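# Stand the table towel upright on top of the cubby

## Task

Take the rolled towel lying on the table and set it upright on one of its ends on the cubby's top surface, where it must remain standing and still rolled. The second towel must stay rolled and lying inside the cubby, and the cubby must not be moved.

## Robot and tools

Robot: two Doosan M1013 arms, left_arm and right_arm, each ending in a Robotiq 140 two-finger gripper with a wrist camera. The fingers can fold at a hinge. A grip near the fingertips (the outer quarter of each pad) squeezes as commanded. A grip deeper toward the palm may wrap a wide part harder than asked, may hold a narrow one loosely or not at all, and may later slip. Fingertips pushed end-first into a surface fold easily unless fully closed, so a move can run past the surface without much sign of contact.

Scene frame: origin at table-top height, halfway between the two nominal arm bases; +z up, +x out over the table, +y toward left_arm. Calibrated bases: left_arm at (+0.039, +0.644, 0) m, right_arm at (-0.076, -0.643, 0) m. Positions, quaternions (wxyz) and velocities in results use this frame. Gripper frame: fingers point along its +z, and they open and close along its y. end_effector_position is the spot between the pads when closed; fingertips stick out about 33 mm past it for gaps up to 40 mm, only 9 mm when fully open.

One row = 18 numbers, each in [-1, 1], both arms always included: left dx, dy, dz, rx, ry, rz, gripper position, force_limit, speed, then the same nine for right. The six pose numbers are an offset, not a pose, measured from that arm's Hand target as it stood when the action or move began, along that Hand target's own axes. Scale: 1.0 = 0.6 m for dx/dy/dz and 180 degrees for the rotation vector rx/ry/rz. All six zero = go back to (hold) the Hand target. Because each new action restarts from the current Hand target, sending the same offset twice moves twice as far. Per control step the commanded pose is clipped to 70 mm and 16 degrees from the measured pose.

Gripper numbers are absolute settings. position: +1 fully open (140 mm), about -0.8 pads touch, -1 closes until blocked. force_limit: -1 soft (about 14 N), 0 about 40 N, +1 about 58 N for slow closes; faster closes grip harder. speed: -1 about 30 mm/s, 0 about 140, +1 about 250. Both start at +1. To keep a gripper unchanged, resend its last three numbers (0 is a real command). To tighten while holding: raise force_limit and nudge position from -1 to -0.98. To soften: open, then close slowly.

Tools:
- execute_actions(actions, cameras): actions is a list of actions; each action is a list of up to 15 rows (1/30 s each, 0.5 s per action; missing rows repeat the last). Every row counts from the action's start pose. Empty list returns state plus images.
- move(target, speed, blend, stop_force, zero, blocking, cameras): straight-line path toward one row, or a list of up to 15 rows, all offsets measured from the same Hand targets at move start. speed in m/s, 0.002 to 2, default 0.25 (rotation up to twice that in rad/s). blend in metres rounds corners. stop_force 10 to 80 N ends an arm's path when push against its travel exceeds it; use it only with slow, non-rotating approaches, omit it when backing off a contact. zero (default true) re-zeros force first. blocking=false returns early (not with stop_force). Paths cap at 10 s and ignore obstacles.
- wait(seconds 0 to 10), stop() brakes a running move, zoom_image(camera, region [x0,y0,x1,y1], at most 504 by 504 pixels), clear_fault(arm), read_manual(section), finished_scene(scene 1 or 2).
Cameras: cam_high, cam_low, cam_roll_left, cam_roll_right, cam_left_wrist, cam_right_wrist, each 896x504; request by name or "all".

Results: Hand target is the last commanded (clipped) pose, from which the next offsets count; the gripper may rest a bit short, so re-send the gap. object_status: 0 moving, 1 blocked while opening, 2 blocked while closing (a grip), 3 reached position or pads met. position_measured is in counts: 3 open, ~75 = 100 mm, 139 = 60 mm, 200 = 20 mm, 230 pads touching. The move: line says done, off_target, moving, held or fault; limits=paced means clipping, limits=held means a check withheld steps. Joint torques, External joint torques and Flange force (gripper axes, includes held weight) help detect contact. Wrist depth gives a 7x7 grid of distances ahead of each wrist camera, top-left first, rows split by " / "; "-" means no value.

Avoid: contact torque at a joint's limit (elbow 148, wrist joints 41.8 N m) or 144 N outside force triggers a fault that stops the arm until clear_fault; targets even slightly past a firm contact can do it. Don't strike the cubby, table or other fixed items hard, don't let the arms press or grip each other, don't drop parts or release them while moving, and never let anything leave the table. Route paths away from an arm's own base, keep heavy loads near the grip centre, and watch for MOTOR HOT lines from holding loads or straining toward unreachable poses.

Each tool is called after "Emit:" by a JSON object that holds its "name" and its "arguments".

## Session

Emit:
{"name": "execute_actions", "arguments": {"actions": []}}

Scene clock: 0.00 s.
left_arm: end_effector_position=(+0.3913, +0.1872, +0.3026) position_measured=3 object_status=3 end_effector_quat_wxyz=(+0.683, -0.350, -0.587, +0.259) | right_arm: end_effector_position=(+0.2887, -0.1051, +0.1777) position_measured=3 object_status=3 end_effector_quat_wxyz=(-0.005, +0.490, +0.872, -0.025)
Joint positions: left_arm=[-0.659 0.716 1.507 -0.8 2.391 -1.279] | right_arm=[0.909 0.265 1.752 0.003 1.176 0.373]
Joint velocities: within noise
Joint torques (N m): no reading
External joint torques (N m): no reading
Flange force (N): no reading
Wrist depth (mm): cam_left_wrist=[- - - - 3238 3370 459 / 2710 3156 - 3778 3325 770 488 / 329 361 3325 3197 3325 648 460 / 296 139 2802 - 818 137 400 / - 109 4299 - 689 128 - / - 3117 4453 3562 585 434 95 / - 749 3197 751 504 376 -] | cam_right_wrist=[294 290 286 281 278 270 263 / 311 306 300 288 291 283 276 / 328 325 319 - 306 301 161 / 349 133 336 333 327 141 168 / - 105 361 353 347 151 97 / - 395 387 379 371 358 - / - 427 417 406 390 212 -]
Hand target: left_arm +0.3913, +0.1872, +0.3026; +0.683, -0.350, -0.587, +0.259 | right_arm +0.2887, -0.1051, +0.1777; -0.005, +0.490, +0.872, -0.025
Tool commands: left_gripper/position=+1.0 left_gripper/force_limit=+1.0 left_gripper/speed=+1.0 right_gripper/position=+1.0 right_gripper/force_limit=+1.0 right_gripper/speed=+1.0

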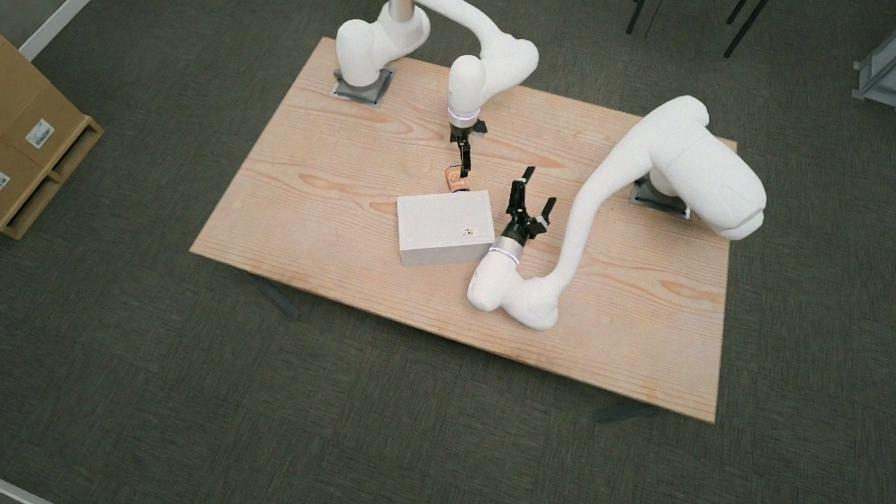

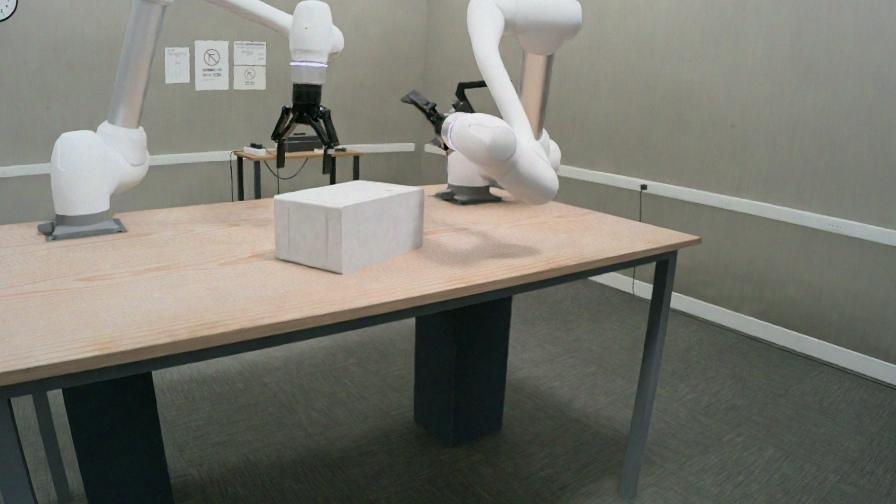

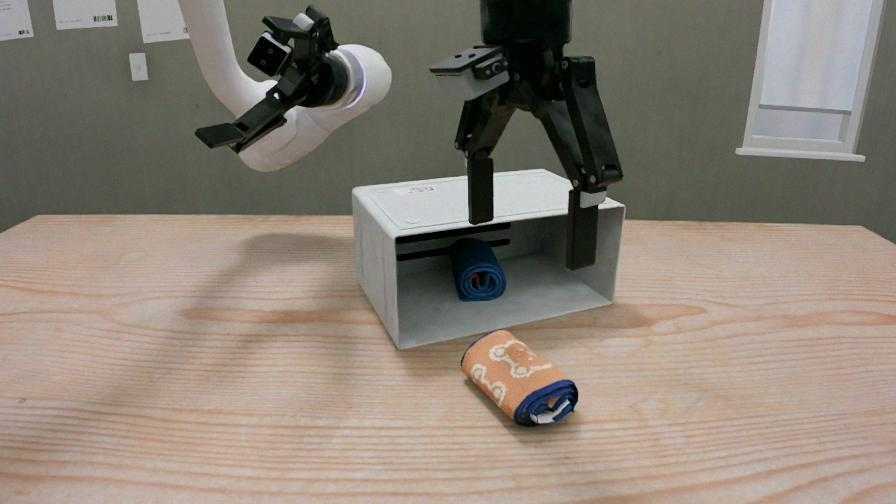

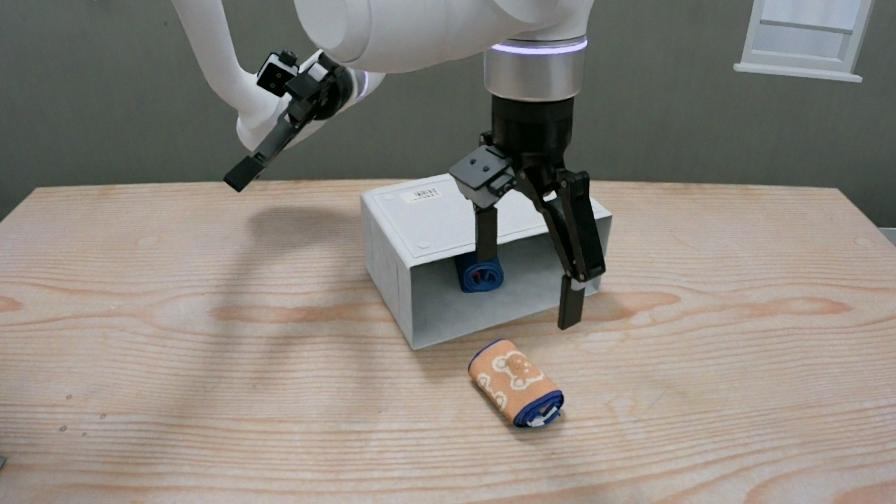

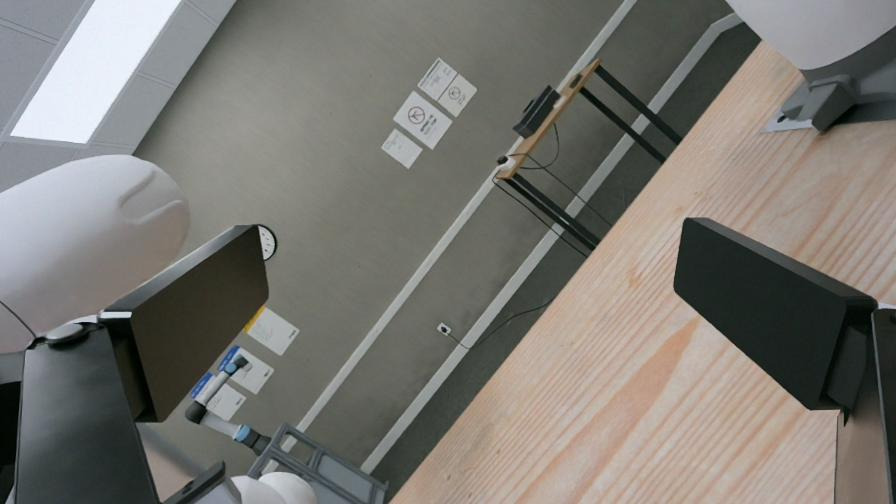

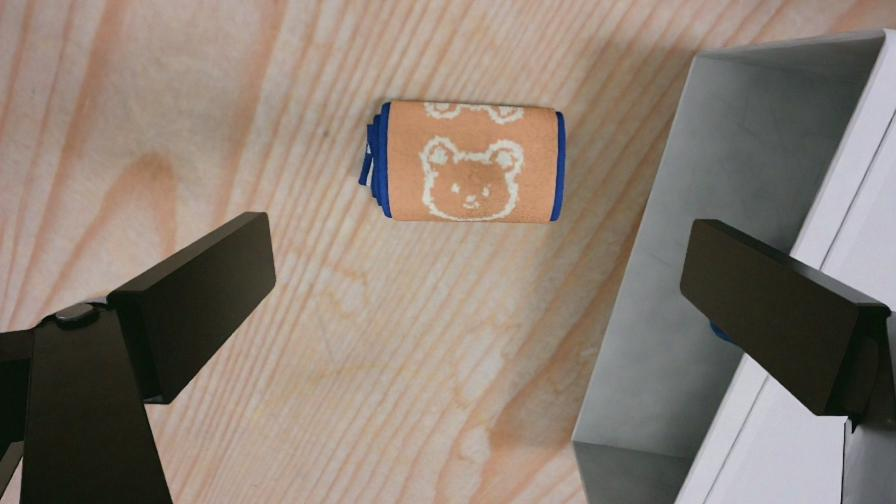

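Emit:
{"name": "move", "arguments": {"target": [0,0,0,0,0,0,1,1,1,0.0075,-0.018,-0.033,-0.008,0.016,0.5,1,-0.5,-0.5], "speed": 0.7, "cameras": ["cam_right_wrist","cam_roll_right"]}}

Scene clock: 41.13 s.
left_arm: end_effector_position=(+0.3913, +0.1872, +0.3026) position_measured=3 object_status=3 end_effector_quat_wxyz=(+0.683, -0.350, -0.587, +0.259) | right_arm: end_effector_position=(+0.2778, -0.1061, +0.1979) position_measured=3 object_status=3 end_effector_quat_wxyz=(+0.000, +0.963, +0.270, +0.000)
Joint positions: left_arm=[-0.659 0.716 1.507 -0.8 2.391 -1.279] | right_arm=[0.923 0.215 1.775 0 1.152 1.959]
Joint torques (N m): left_arm=[-0.52 -98.65 -28.96 1.73 2.54 0.5] | right_arm=[2.59 -60.34 -38.51 4.6 0.08 -0.1]
External joint torques (N m): left_arm=[0.35 -0.17 -0.66 -0.35 -0.28 -0.54] | right_arm=[-2.6 0.77 0.64 -0.73 -0.13 0.1]
Flange force (N): left_arm=[-0.5 -2.1 -1.5] | right_arm=[1.4 3.6 1.5]
Wrist depth (mm): cam_left_wrist=[2445 2899 3416 2968 2681 3117 455 / - - - 3325 2653 758 487 / 343 - - - 3041 643 462 / 324 139 - - 804 137 395 / - 109 4375 3197 679 128 - / - 116 3778 3370 587 439 96 / - 321 3041 751 501 376 -] | cam_right_wrist=[301 300 301 299 298 297 297 / 317 318 314 319 315 314 313 / 335 335 333 299 332 331 331 / 354 133 352 358 351 141 349 / - 105 377 374 373 151 93 / - 403 401 399 397 401 - / - 431 428 426 425 426 -]
Hand target: left_arm +0.3913, +0.1872, +0.3026; +0.683, -0.350, -0.587, +0.259 | right_arm +0.2778, -0.1061, +0.1979; +0.000, +0.963, +0.270, +0.000
Off the commanded pose: left_arm 0.000 m, 0 deg | right_arm 0.000 m, 0 deg.
move: done
camera_calibration:
cam_right_wrist: T_world_to_cam=[[0.526882, -0.849581, -0.0246372, -0.219834], [-0.795418, -0.503092, 0.337947, 0.104294], [-0.299509, -0.158462, -0.940842, 0.398901], [0, 0, 0, 1]] pos_world=[0.318258, -0.0710872, 0.334641]
Images, in order (width x height): cam_roll_right 896x504, cam_right_wrist 896x504.

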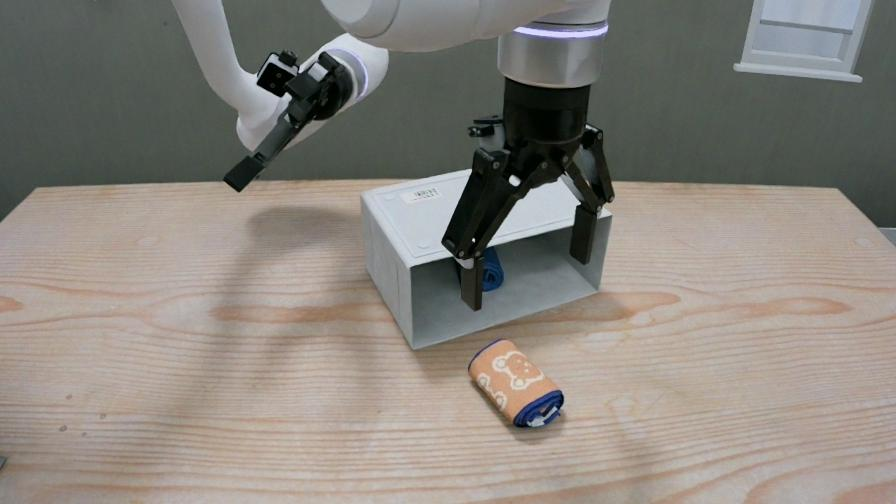

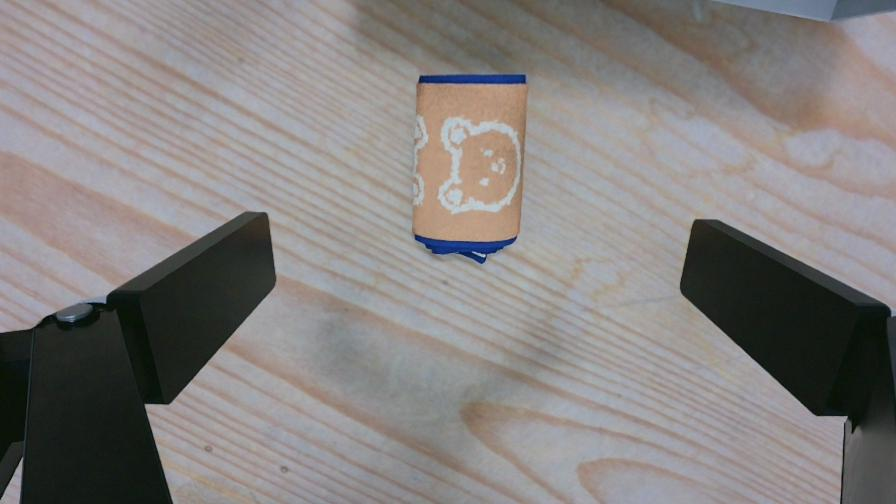

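Emit:
{"name": "move", "arguments": {"target": [[0,0,0,0,0,0,1,1,1,0.009,-0.002,0.2717,0,0,0,1,-0.5,-0.5],[0,0,0,0,0,0,1,1,1,0.009,-0.002,0.2717,0,0,0,-1,-0.5,-0.6]], "speed": 0.3, "cameras": ["cam_right_wrist","cam_roll_left"]}}

Scene clock: 60.40 s.
left_arm: end_effector_position=(+0.3913, +0.1872, +0.3026) position_measured=3 object_status=3 end_effector_quat_wxyz=(+0.683, -0.350, -0.587, +0.259) | right_arm: end_effector_position=(+0.2818, -0.1023, +0.0349) position_measured=174 object_status=0 end_effector_quat_wxyz=(+0.000, +0.963, +0.270, +0.000)
Joint positions: left_arm=[-0.659 0.716 1.507 -0.8 2.391 -1.279] | right_arm=[0.921 0.369 1.91 0 0.864 1.957]
Joint torques (N m): left_arm=[-0.67 -98.67 -29.06 1.72 2.58 0.5] | right_arm=[-0.72 -57.83 -22.89 2.49 0.69 -0.11]
External joint torques (N m): left_arm=[0.92 -0.28 -0.64 -0.33 -0.32 -0.54] | right_arm=[0.75 -10.59 -8.58 0.72 -0.73 0.11]
Flange force (N): left_arm=[0.1 -1.7 -1.6] | right_arm=[2.0 -2.4 -16.1]
Wrist depth (mm): cam_left_wrist=[2519 - - - 3117 4022 455 / - - - 3238 4088 725 493 / 2934 - - - 3370 651 461 / 4226 120 - - 772 137 399 / - 109 376 - 676 128 - / - 296 349 3197 587 437 95 / - 297 3117 725 502 378 -] | cam_right_wrist=[153 153 153 153 152 152 152 / 163 162 161 112 160 160 159 / 171 170 170 115 169 169 168 / 181 180 178 121 175 178 178 / 192 188 91 - 119 94 186 / - - - - - 77 69 / - - - 220 - - -]
Hand target: left_arm +0.3913, +0.1872, +0.3026; +0.683, -0.350, -0.587, +0.259 | right_arm +0.2817, -0.1024, +0.0349; +0.000, +0.963, +0.270, +0.000
Off the commanded pose: left_arm 0.000 m, 0 deg | right_arm 0.000 m, 0 deg.
move: done
camera_calibration:
cam_right_wrist: T_world_to_cam=[[0.526791, -0.849634, -0.0247792, -0.222679], [-0.795475, -0.503065, 0.337853, 0.164508], [-0.299517, -0.158267, -0.940873, 0.247364], [0, 0, 0, 1]] pos_world=[0.322258, -0.0672878, 0.171641]
Images, in order (width x height): cam_roll_left 896x504, cam_right_wrist 896x504.

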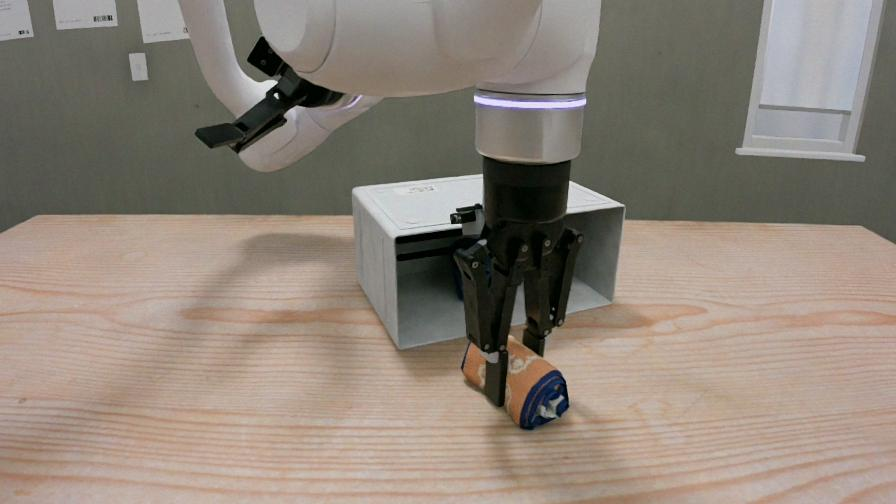

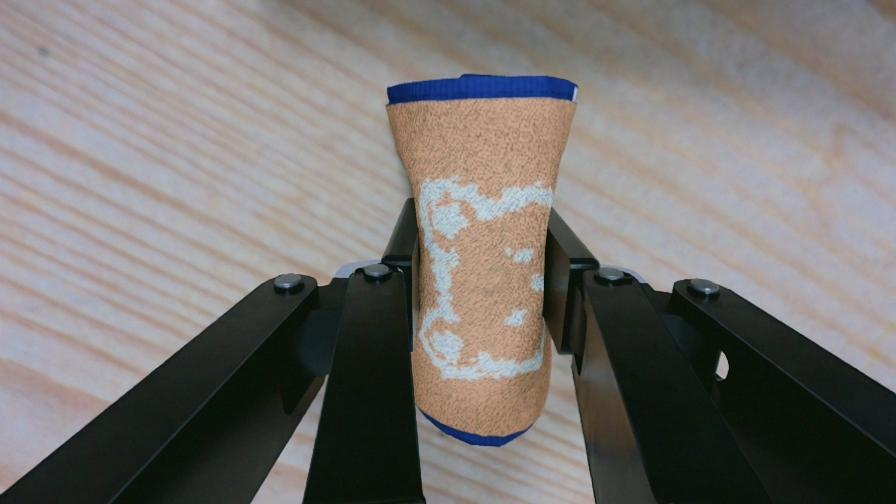

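Emit:
{"name": "move", "arguments": {"target": [[0,0,0,0,0,0,1,1,1,0,0,-0.4,0,0,0,-1,-0.5,-0.6],[0,0,0,0,0,0,1,1,1,0.317,0.163,-0.408,0,0.5,0,-1,-0.5,-0.6]], "speed": [0.25,0.5], "blend": [0.05,0], "cameras": ["cam_right_wrist","cam_roll_left","cam_low","cam_high","cam_roll_right"]}}

Scene clock: 74.23 s.
left_arm: end_effector_position=(+0.3913, +0.1872, +0.3026) position_measured=3 object_status=3 end_effector_quat_wxyz=(+0.683, -0.350, -0.587, +0.259) | right_arm: end_effector_position=(+0.4951, -0.0869, +0.2797) position_measured=186 object_status=2 end_effector_quat_wxyz=(-0.191, +0.681, +0.191, +0.681)
Joint positions: left_arm=[-0.659 0.716 1.507 -0.8 2.391 -1.279] | right_arm=[0.844 0.282 2.281 -2.777 1.023 4.516]
Joint torques (N m): left_arm=[-0.51 -98.69 -29.06 1.75 2.55 0.47] | right_arm=[3.4 -53.72 -24.25 -1.78 3.11 -0.16]
External joint torques (N m): left_arm=[-0.13 0.1 -0.52 -0.4 -0.3 -0.51] | right_arm=[-3.44 1.28 0.22 -0.86 -0.42 0.15]
Flange force (N): left_arm=[-1.1 -2.2 -1.2] | right_arm=[-2.1 8.7 4.0]
Wrist depth (mm): cam_left_wrist=[- - - - 3041 3117 455 / - - - 4022 2226 787 492 / - - 2469 4226 2469 658 460 / - 121 3370 2934 815 137 399 / - 109 3896 3463 678 128 - / - 721 2866 3238 587 438 96 / - 772 3370 765 502 376 -] | cam_right_wrist=[213 254 2098 1769 1456 - - / 239 269 329 - - - - / 288 297 346 - - 1448 1257 / 311 872 485 - - 1756 - / 648 - 91 125 122 95 1310 / - - - 132 - - 68 / - - - 226 - - -]
Hand target: left_arm +0.3913, +0.1872, +0.3026; +0.683, -0.350, -0.587, +0.259 | right_arm +0.4951, -0.0869, +0.2796; -0.191, +0.681, +0.191, +0.681
Off the commanded pose: left_arm 0.000 m, 0 deg | right_arm 0.000 m, 0 deg.
move: done; limits=paced
camera_calibration:
cam_right_wrist: T_world_to_cam=[[0.54126, -0.840809, 0.00882715, -0.331669], [-0.2799, -0.190061, -0.941028, 0.388877], [0.792902, 0.50687, -0.338215, -0.107596], [0, 0, 0, 1]] pos_world=[0.373679, -0.150423, 0.332481]
Images, in order (width x height): cam_high 896x504, cam_low 896x504, cam_roll_left 896x504, cam_roll_right 896x504, cam_right_wrist 896x504.

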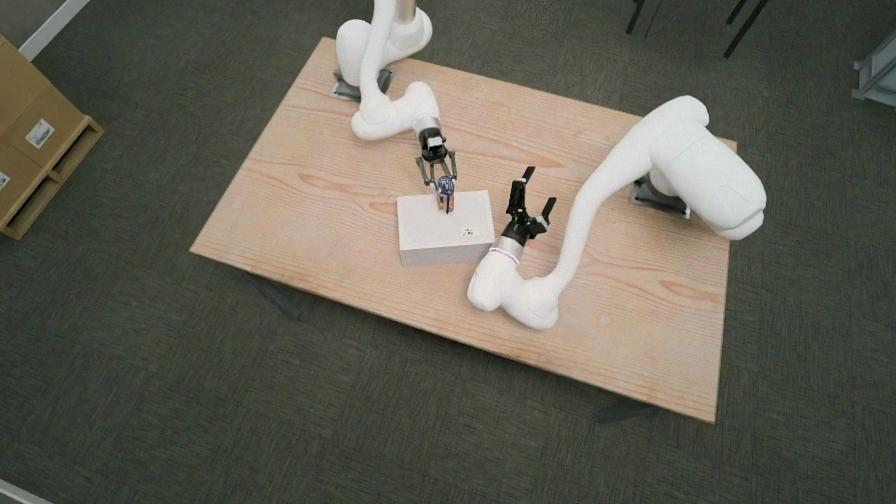

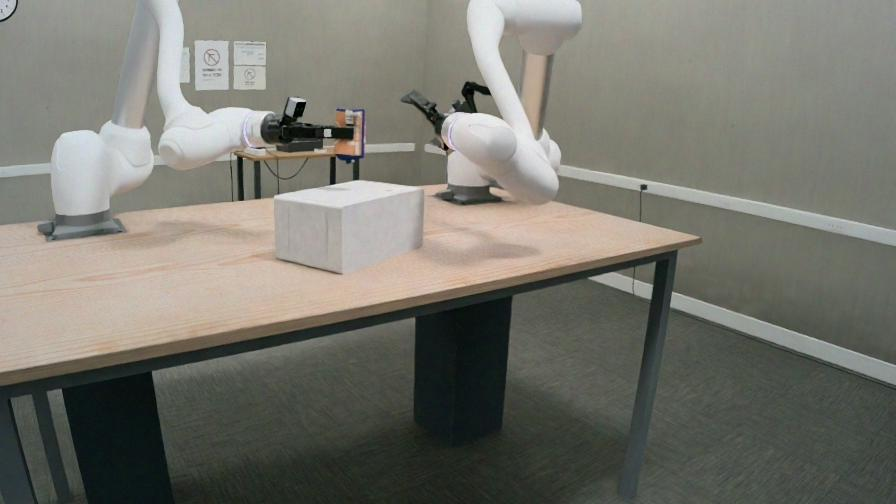

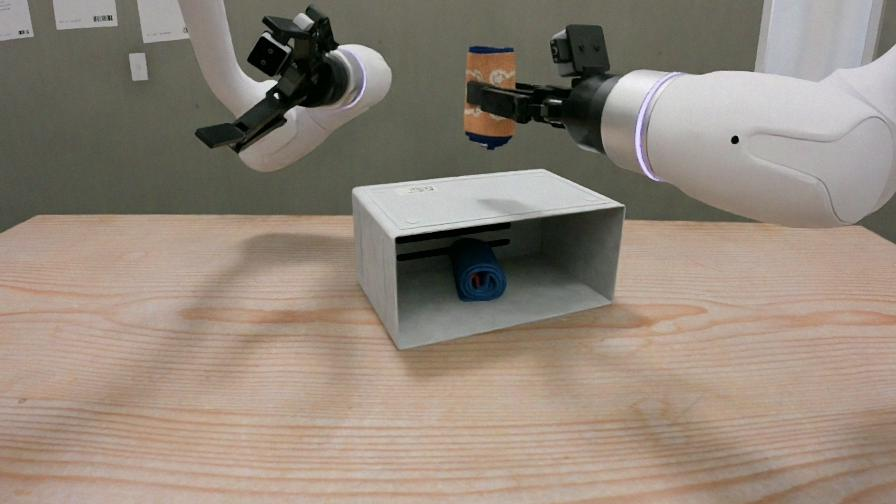

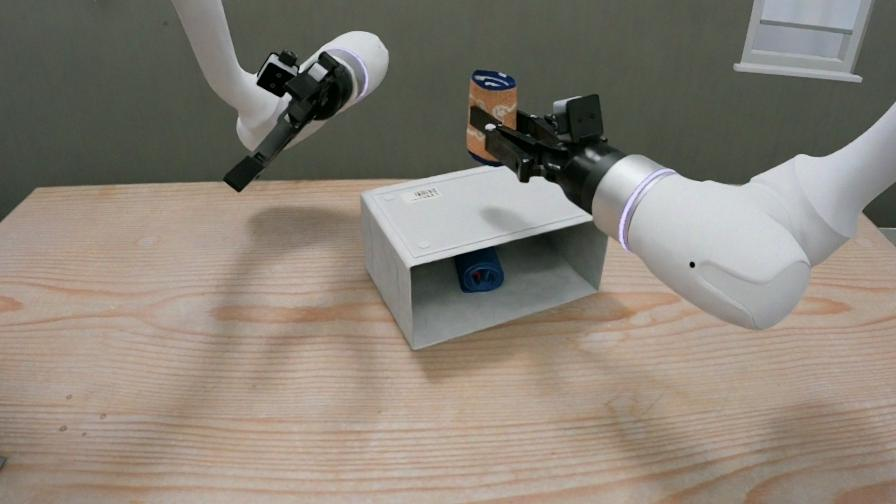

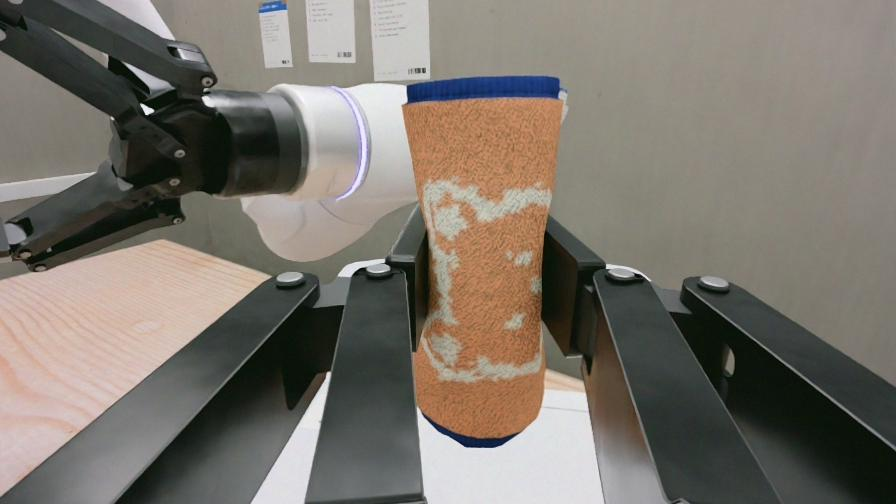

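Emit:
{"name": "move", "arguments": {"target": [0,0,0,0,0,0,1,1,1,-0.092,0,0,0,0,0,-1,-0.5,-0.6], "speed": 0.15}}

Emit:
{"name": "move", "arguments": {"target": [0,0,0,0,0,0,1,1,1,-0.07,0,0,0,0,0,-1,-0.5,-0.6], "speed": 0.015, "stop_force": 10, "cameras": ["cam_right_wrist","cam_roll_left","cam_low"]}}

Scene clock: 84.33 s.
left_arm: end_effector_position=(+0.3913, +0.1872, +0.3026) position_measured=3 object_status=3 end_effector_quat_wxyz=(+0.683, -0.350, -0.587, +0.259) | right_arm: end_effector_position=(+0.4950, -0.0869, +0.2244) position_measured=186 object_status=2 end_effector_quat_wxyz=(-0.191, +0.681, +0.191, +0.681)
Joint positions: left_arm=[-0.659 0.716 1.507 -0.8 2.391 -1.279] | right_arm=[0.844 0.385 2.302 -2.8 1.139 4.565]
Joint torques (N m): left_arm=[-0.4 -98.78 -29.05 1.74 2.57 0.48] | right_arm=[2.84 -58.66 -19.43 -1.25 3.1 -0.15]
External joint torques (N m): left_arm=[0.06 -0.99 -0.97 -0.36 -0.3 -0.51] | right_arm=[-2.76 0.89 -0.1 -0.88 -0.41 0.15]
Flange force (N): left_arm=[0.0 -2.9 -0.9] | right_arm=[-1.3 7.2 3.6]
Wrist depth (mm): cam_left_wrist=[2226 4534 3325 - - 3463 453 / - - - - 2710 763 488 / 2899 3463 - 3370 3512 644 463 / 3370 120 3416 2934 2330 136 396 / - 109 3896 3197 695 128 - / - 685 3614 3667 591 436 95 / - 714 3078 749 501 380 -] | cam_right_wrist=[243 267 317 1640 - - - / 268 290 328 - 1492 - - / 290 - 457 - - - 1168 / 701 776 - - - 1538 1431 / 544 - 91 - 112 95 - / - - - - - - 68 / - - - 159 - - -]
Hand target: left_arm +0.3913, +0.1872, +0.3026; +0.683, -0.350, -0.587, +0.259 | right_arm +0.4951, -0.0869, +0.2244; -0.191, +0.681, +0.191, +0.681
Off the commanded pose: left_arm 0.000 m, 0 deg | right_arm 0.000 m, 0 deg.
move: done

Scene clock: 86.37 s.
left_arm: end_effector_position=(+0.3913, +0.1872, +0.3026) position_measured=3 object_status=3 end_effector_quat_wxyz=(+0.683, -0.350, -0.587, +0.259) | right_arm: end_effector_position=(+0.4951, -0.0869, +0.2027) position_measured=186 object_status=2 end_effector_quat_wxyz=(-0.191, +0.681, +0.191, +0.681)
Joint positions: left_arm=[-0.659 0.716 1.507 -0.8 2.391 -1.279] | right_arm=[0.844 0.428 2.308 -2.807 1.185 4.582]
Joint torques (N m): left_arm=[-0.67 -98.59 -29.03 1.76 2.58 0.48] | right_arm=[2.54 -52.9 -11.93 -0.45 -0.54 -0.13]
External joint torques (N m): left_arm=[0.39 -1.23 -0.88 -0.37 -0.31 -0.52] | right_arm=[-2.63 -7.1 -5.79 -1.47 3.26 0.13]
Flange force (N): left_arm=[0.5 -2.7 -0.6] | right_arm=[8.1 7.1 3.7]
Wrist depth (mm): cam_left_wrist=[1963 - 3238 - - 3281 454 / - - - 4088 3958 763 490 / - 3238 - - 3281 646 461 / - 120 3562 - 784 137 400 / - 109 3722 3156 695 128 - / - 3004 - 3197 584 435 96 / - 710 3416 742 501 378 -] | cam_right_wrist=[253 268 305 367 1528 1324 - / 284 431 399 - - - - / 2782 - 473 - 1597 1756 1238 / 714 728 726 - 125 - 1270 / 526 - - - 115 95 - / - - - - - - 70 / - - - 137 133 - -]
Hand target: left_arm +0.3913, +0.1872, +0.3026; +0.683, -0.350, -0.587, +0.259 | right_arm +0.4951, -0.0869, +0.2027; -0.191, +0.681, +0.191, +0.681 (not the last commanded pose)
Off the commanded pose: left_arm 0.000 m, 0 deg | right_arm 0.020 m, 0 deg.
move: contact (right_arm)
camera_calibration:
cam_right_wrist: T_world_to_cam=[[0.541251, -0.840815, 0.00879726, -0.331064], [-0.279917, -0.190034, -0.941028, 0.31641], [0.792902, 0.50687, -0.338214, -0.133588], [0, 0, 0, 1]] pos_world=[0.373679, -0.150523, 0.255481]
Images, in order (width x height): cam_low 896x504, cam_roll_left 896x504, cam_right_wrist 896x504.

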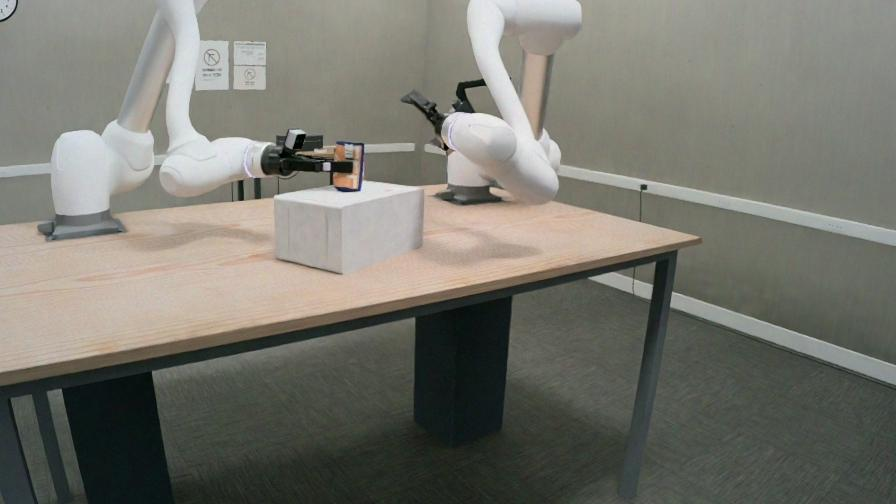

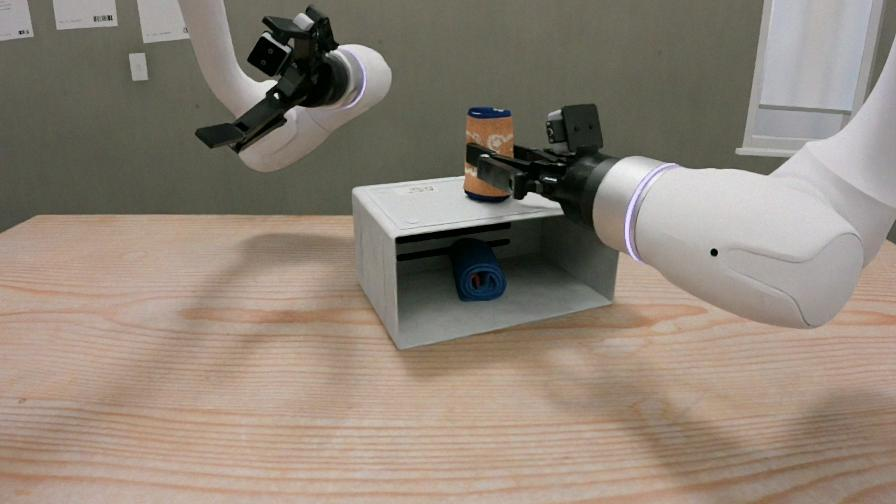

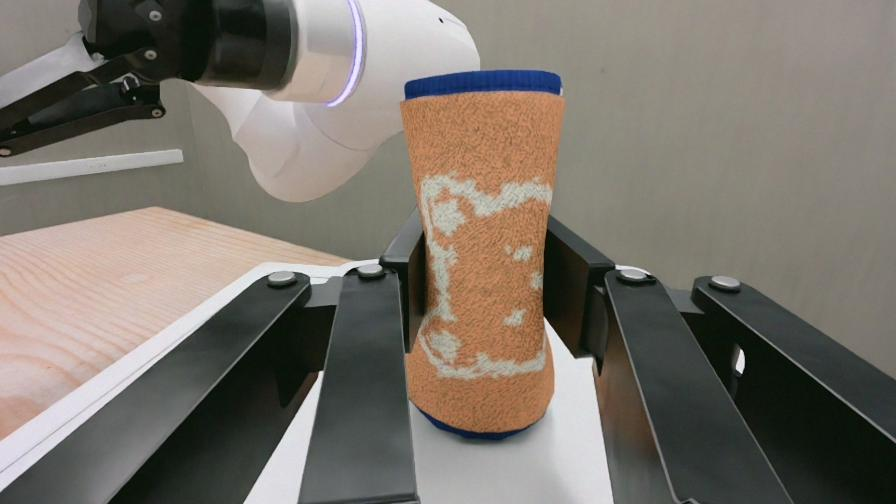

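Emit:
{"name": "move", "arguments": {"target": [[0,0,0,0,0,0,1,1,1,-0.002,0,0,0,0,0,-1,-0.5,-0.6],[0,0,0,0,0,0,1,1,1,-0.002,0,0,0,0,0,1,-0.5,-1],[0,0,0,0,0,0,1,1,1,-0.002,0,-0.25,0,0,0,1,-0.5,-1]], "speed": [0.05,0.05,0.12], "cameras": ["cam_right_wrist","cam_roll_left","cam_low"]}}

Scene clock: 95.93 s.
left_arm: end_effector_position=(+0.3913, +0.1872, +0.3026) position_measured=3 object_status=3 end_effector_quat_wxyz=(+0.683, -0.350, -0.587, +0.259) | right_arm: end_effector_position=(+0.3670, -0.1649, +0.2016) position_measured=3 object_status=3 end_effector_quat_wxyz=(-0.191, +0.681, +0.191, +0.681)
Joint positions: left_arm=[-0.659 0.716 1.507 -0.8 2.391 -1.279] | right_arm=[0.978 0.321 2.554 -2.684 1.33 4.595]
Joint torques (N m): left_arm=[-0.59 -98.86 -29.04 1.75 2.56 0.49] | right_arm=[3.19 -43.93 -11.18 -0.48 2.94 -0.09]
External joint torques (N m): left_arm=[0.54 -0.72 -0.8 -0.36 -0.29 -0.53] | right_arm=[-3.13 0.01 -0.38 -0.84 -0.28 0.09]
Flange force (N): left_arm=[0.2 -2.3 -1.2] | right_arm=[0.4 10.2 5.8]
Wrist depth (mm): cam_left_wrist=[- 2771 - 3325 - 3512 455 / - - - 3512 3562 733 485 / - - - 3562 3562 641 463 / - 133 - - 2421 136 399 / - 109 3512 3370 695 128 - / - 719 4156 3238 585 433 96 / - 782 3041 751 498 380 -] | cam_right_wrist=[- 397 423 502 - 1629 1032 / 363 407 564 256 - - - / - 952 646 269 - 1483 - / 769 133 287 275 293 141 - / - 105 411 - 254 222 93 / - 325 370 - 386 299 - / - 314 313 313 316 309 -]
Hand target: left_arm +0.3913, +0.1872, +0.3026; +0.683, -0.350, -0.587, +0.259 | right_arm +0.3670, -0.1649, +0.2016; -0.191, +0.681, +0.191, +0.681
Off the commanded pose: left_arm 0.000 m, 0 deg | right_arm 0.000 m, 0 deg.
move: done
camera_calibration:
cam_right_wrist: T_world_to_cam=[[0.541251, -0.840815, 0.00879726, -0.327219], [-0.279917, -0.190034, -0.941028, 0.264713], [0.792902, 0.50687, -0.338214, 0.00709557], [0, 0, 0, 1]] pos_world=[0.245579, -0.228423, 0.254381]
Images, in order (width x height): cam_low 896x504, cam_roll_left 896x504, cam_right_wrist 896x504.

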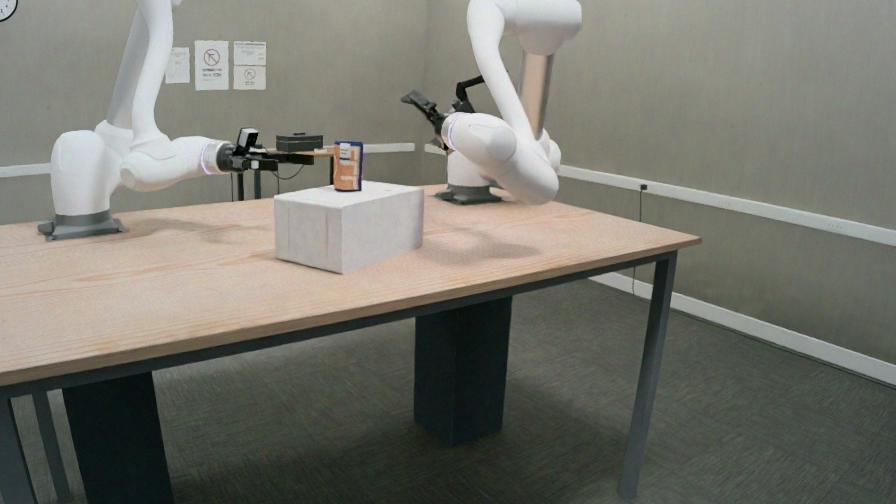

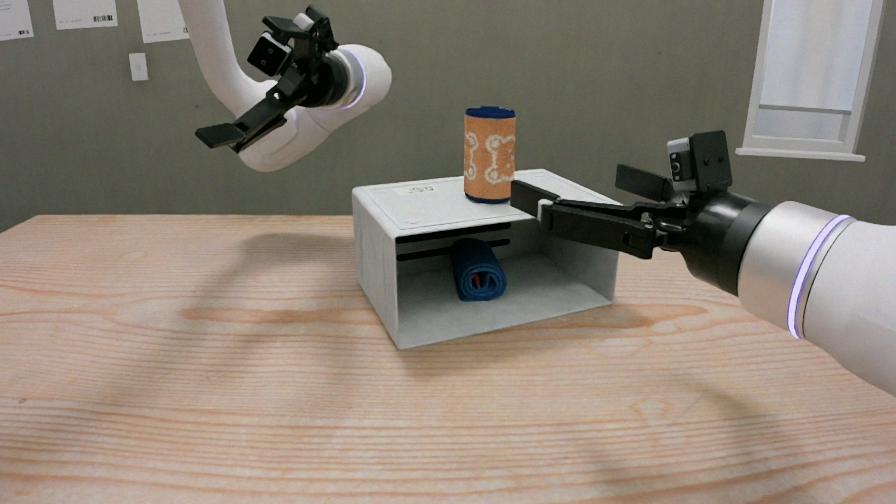

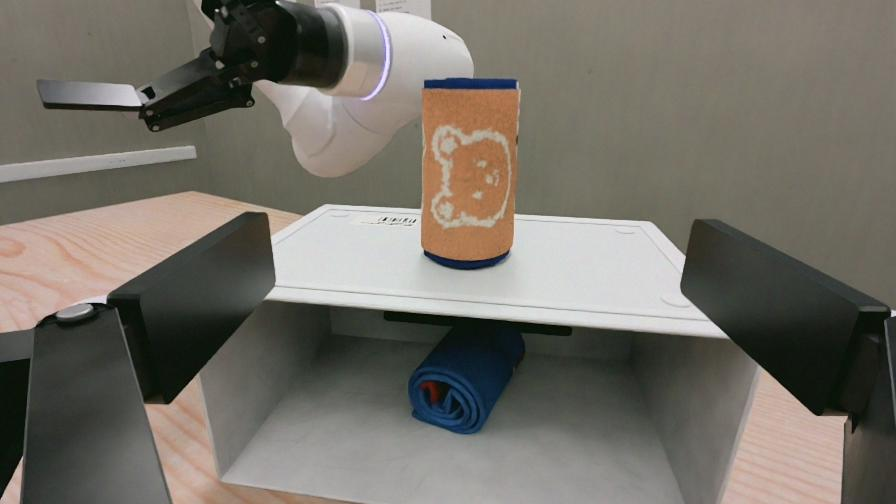

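Standing, clear of the robot.

Emit:
{"name": "finished_scene", "arguments": {"scene": 1}}

The scene is finished: the task was done.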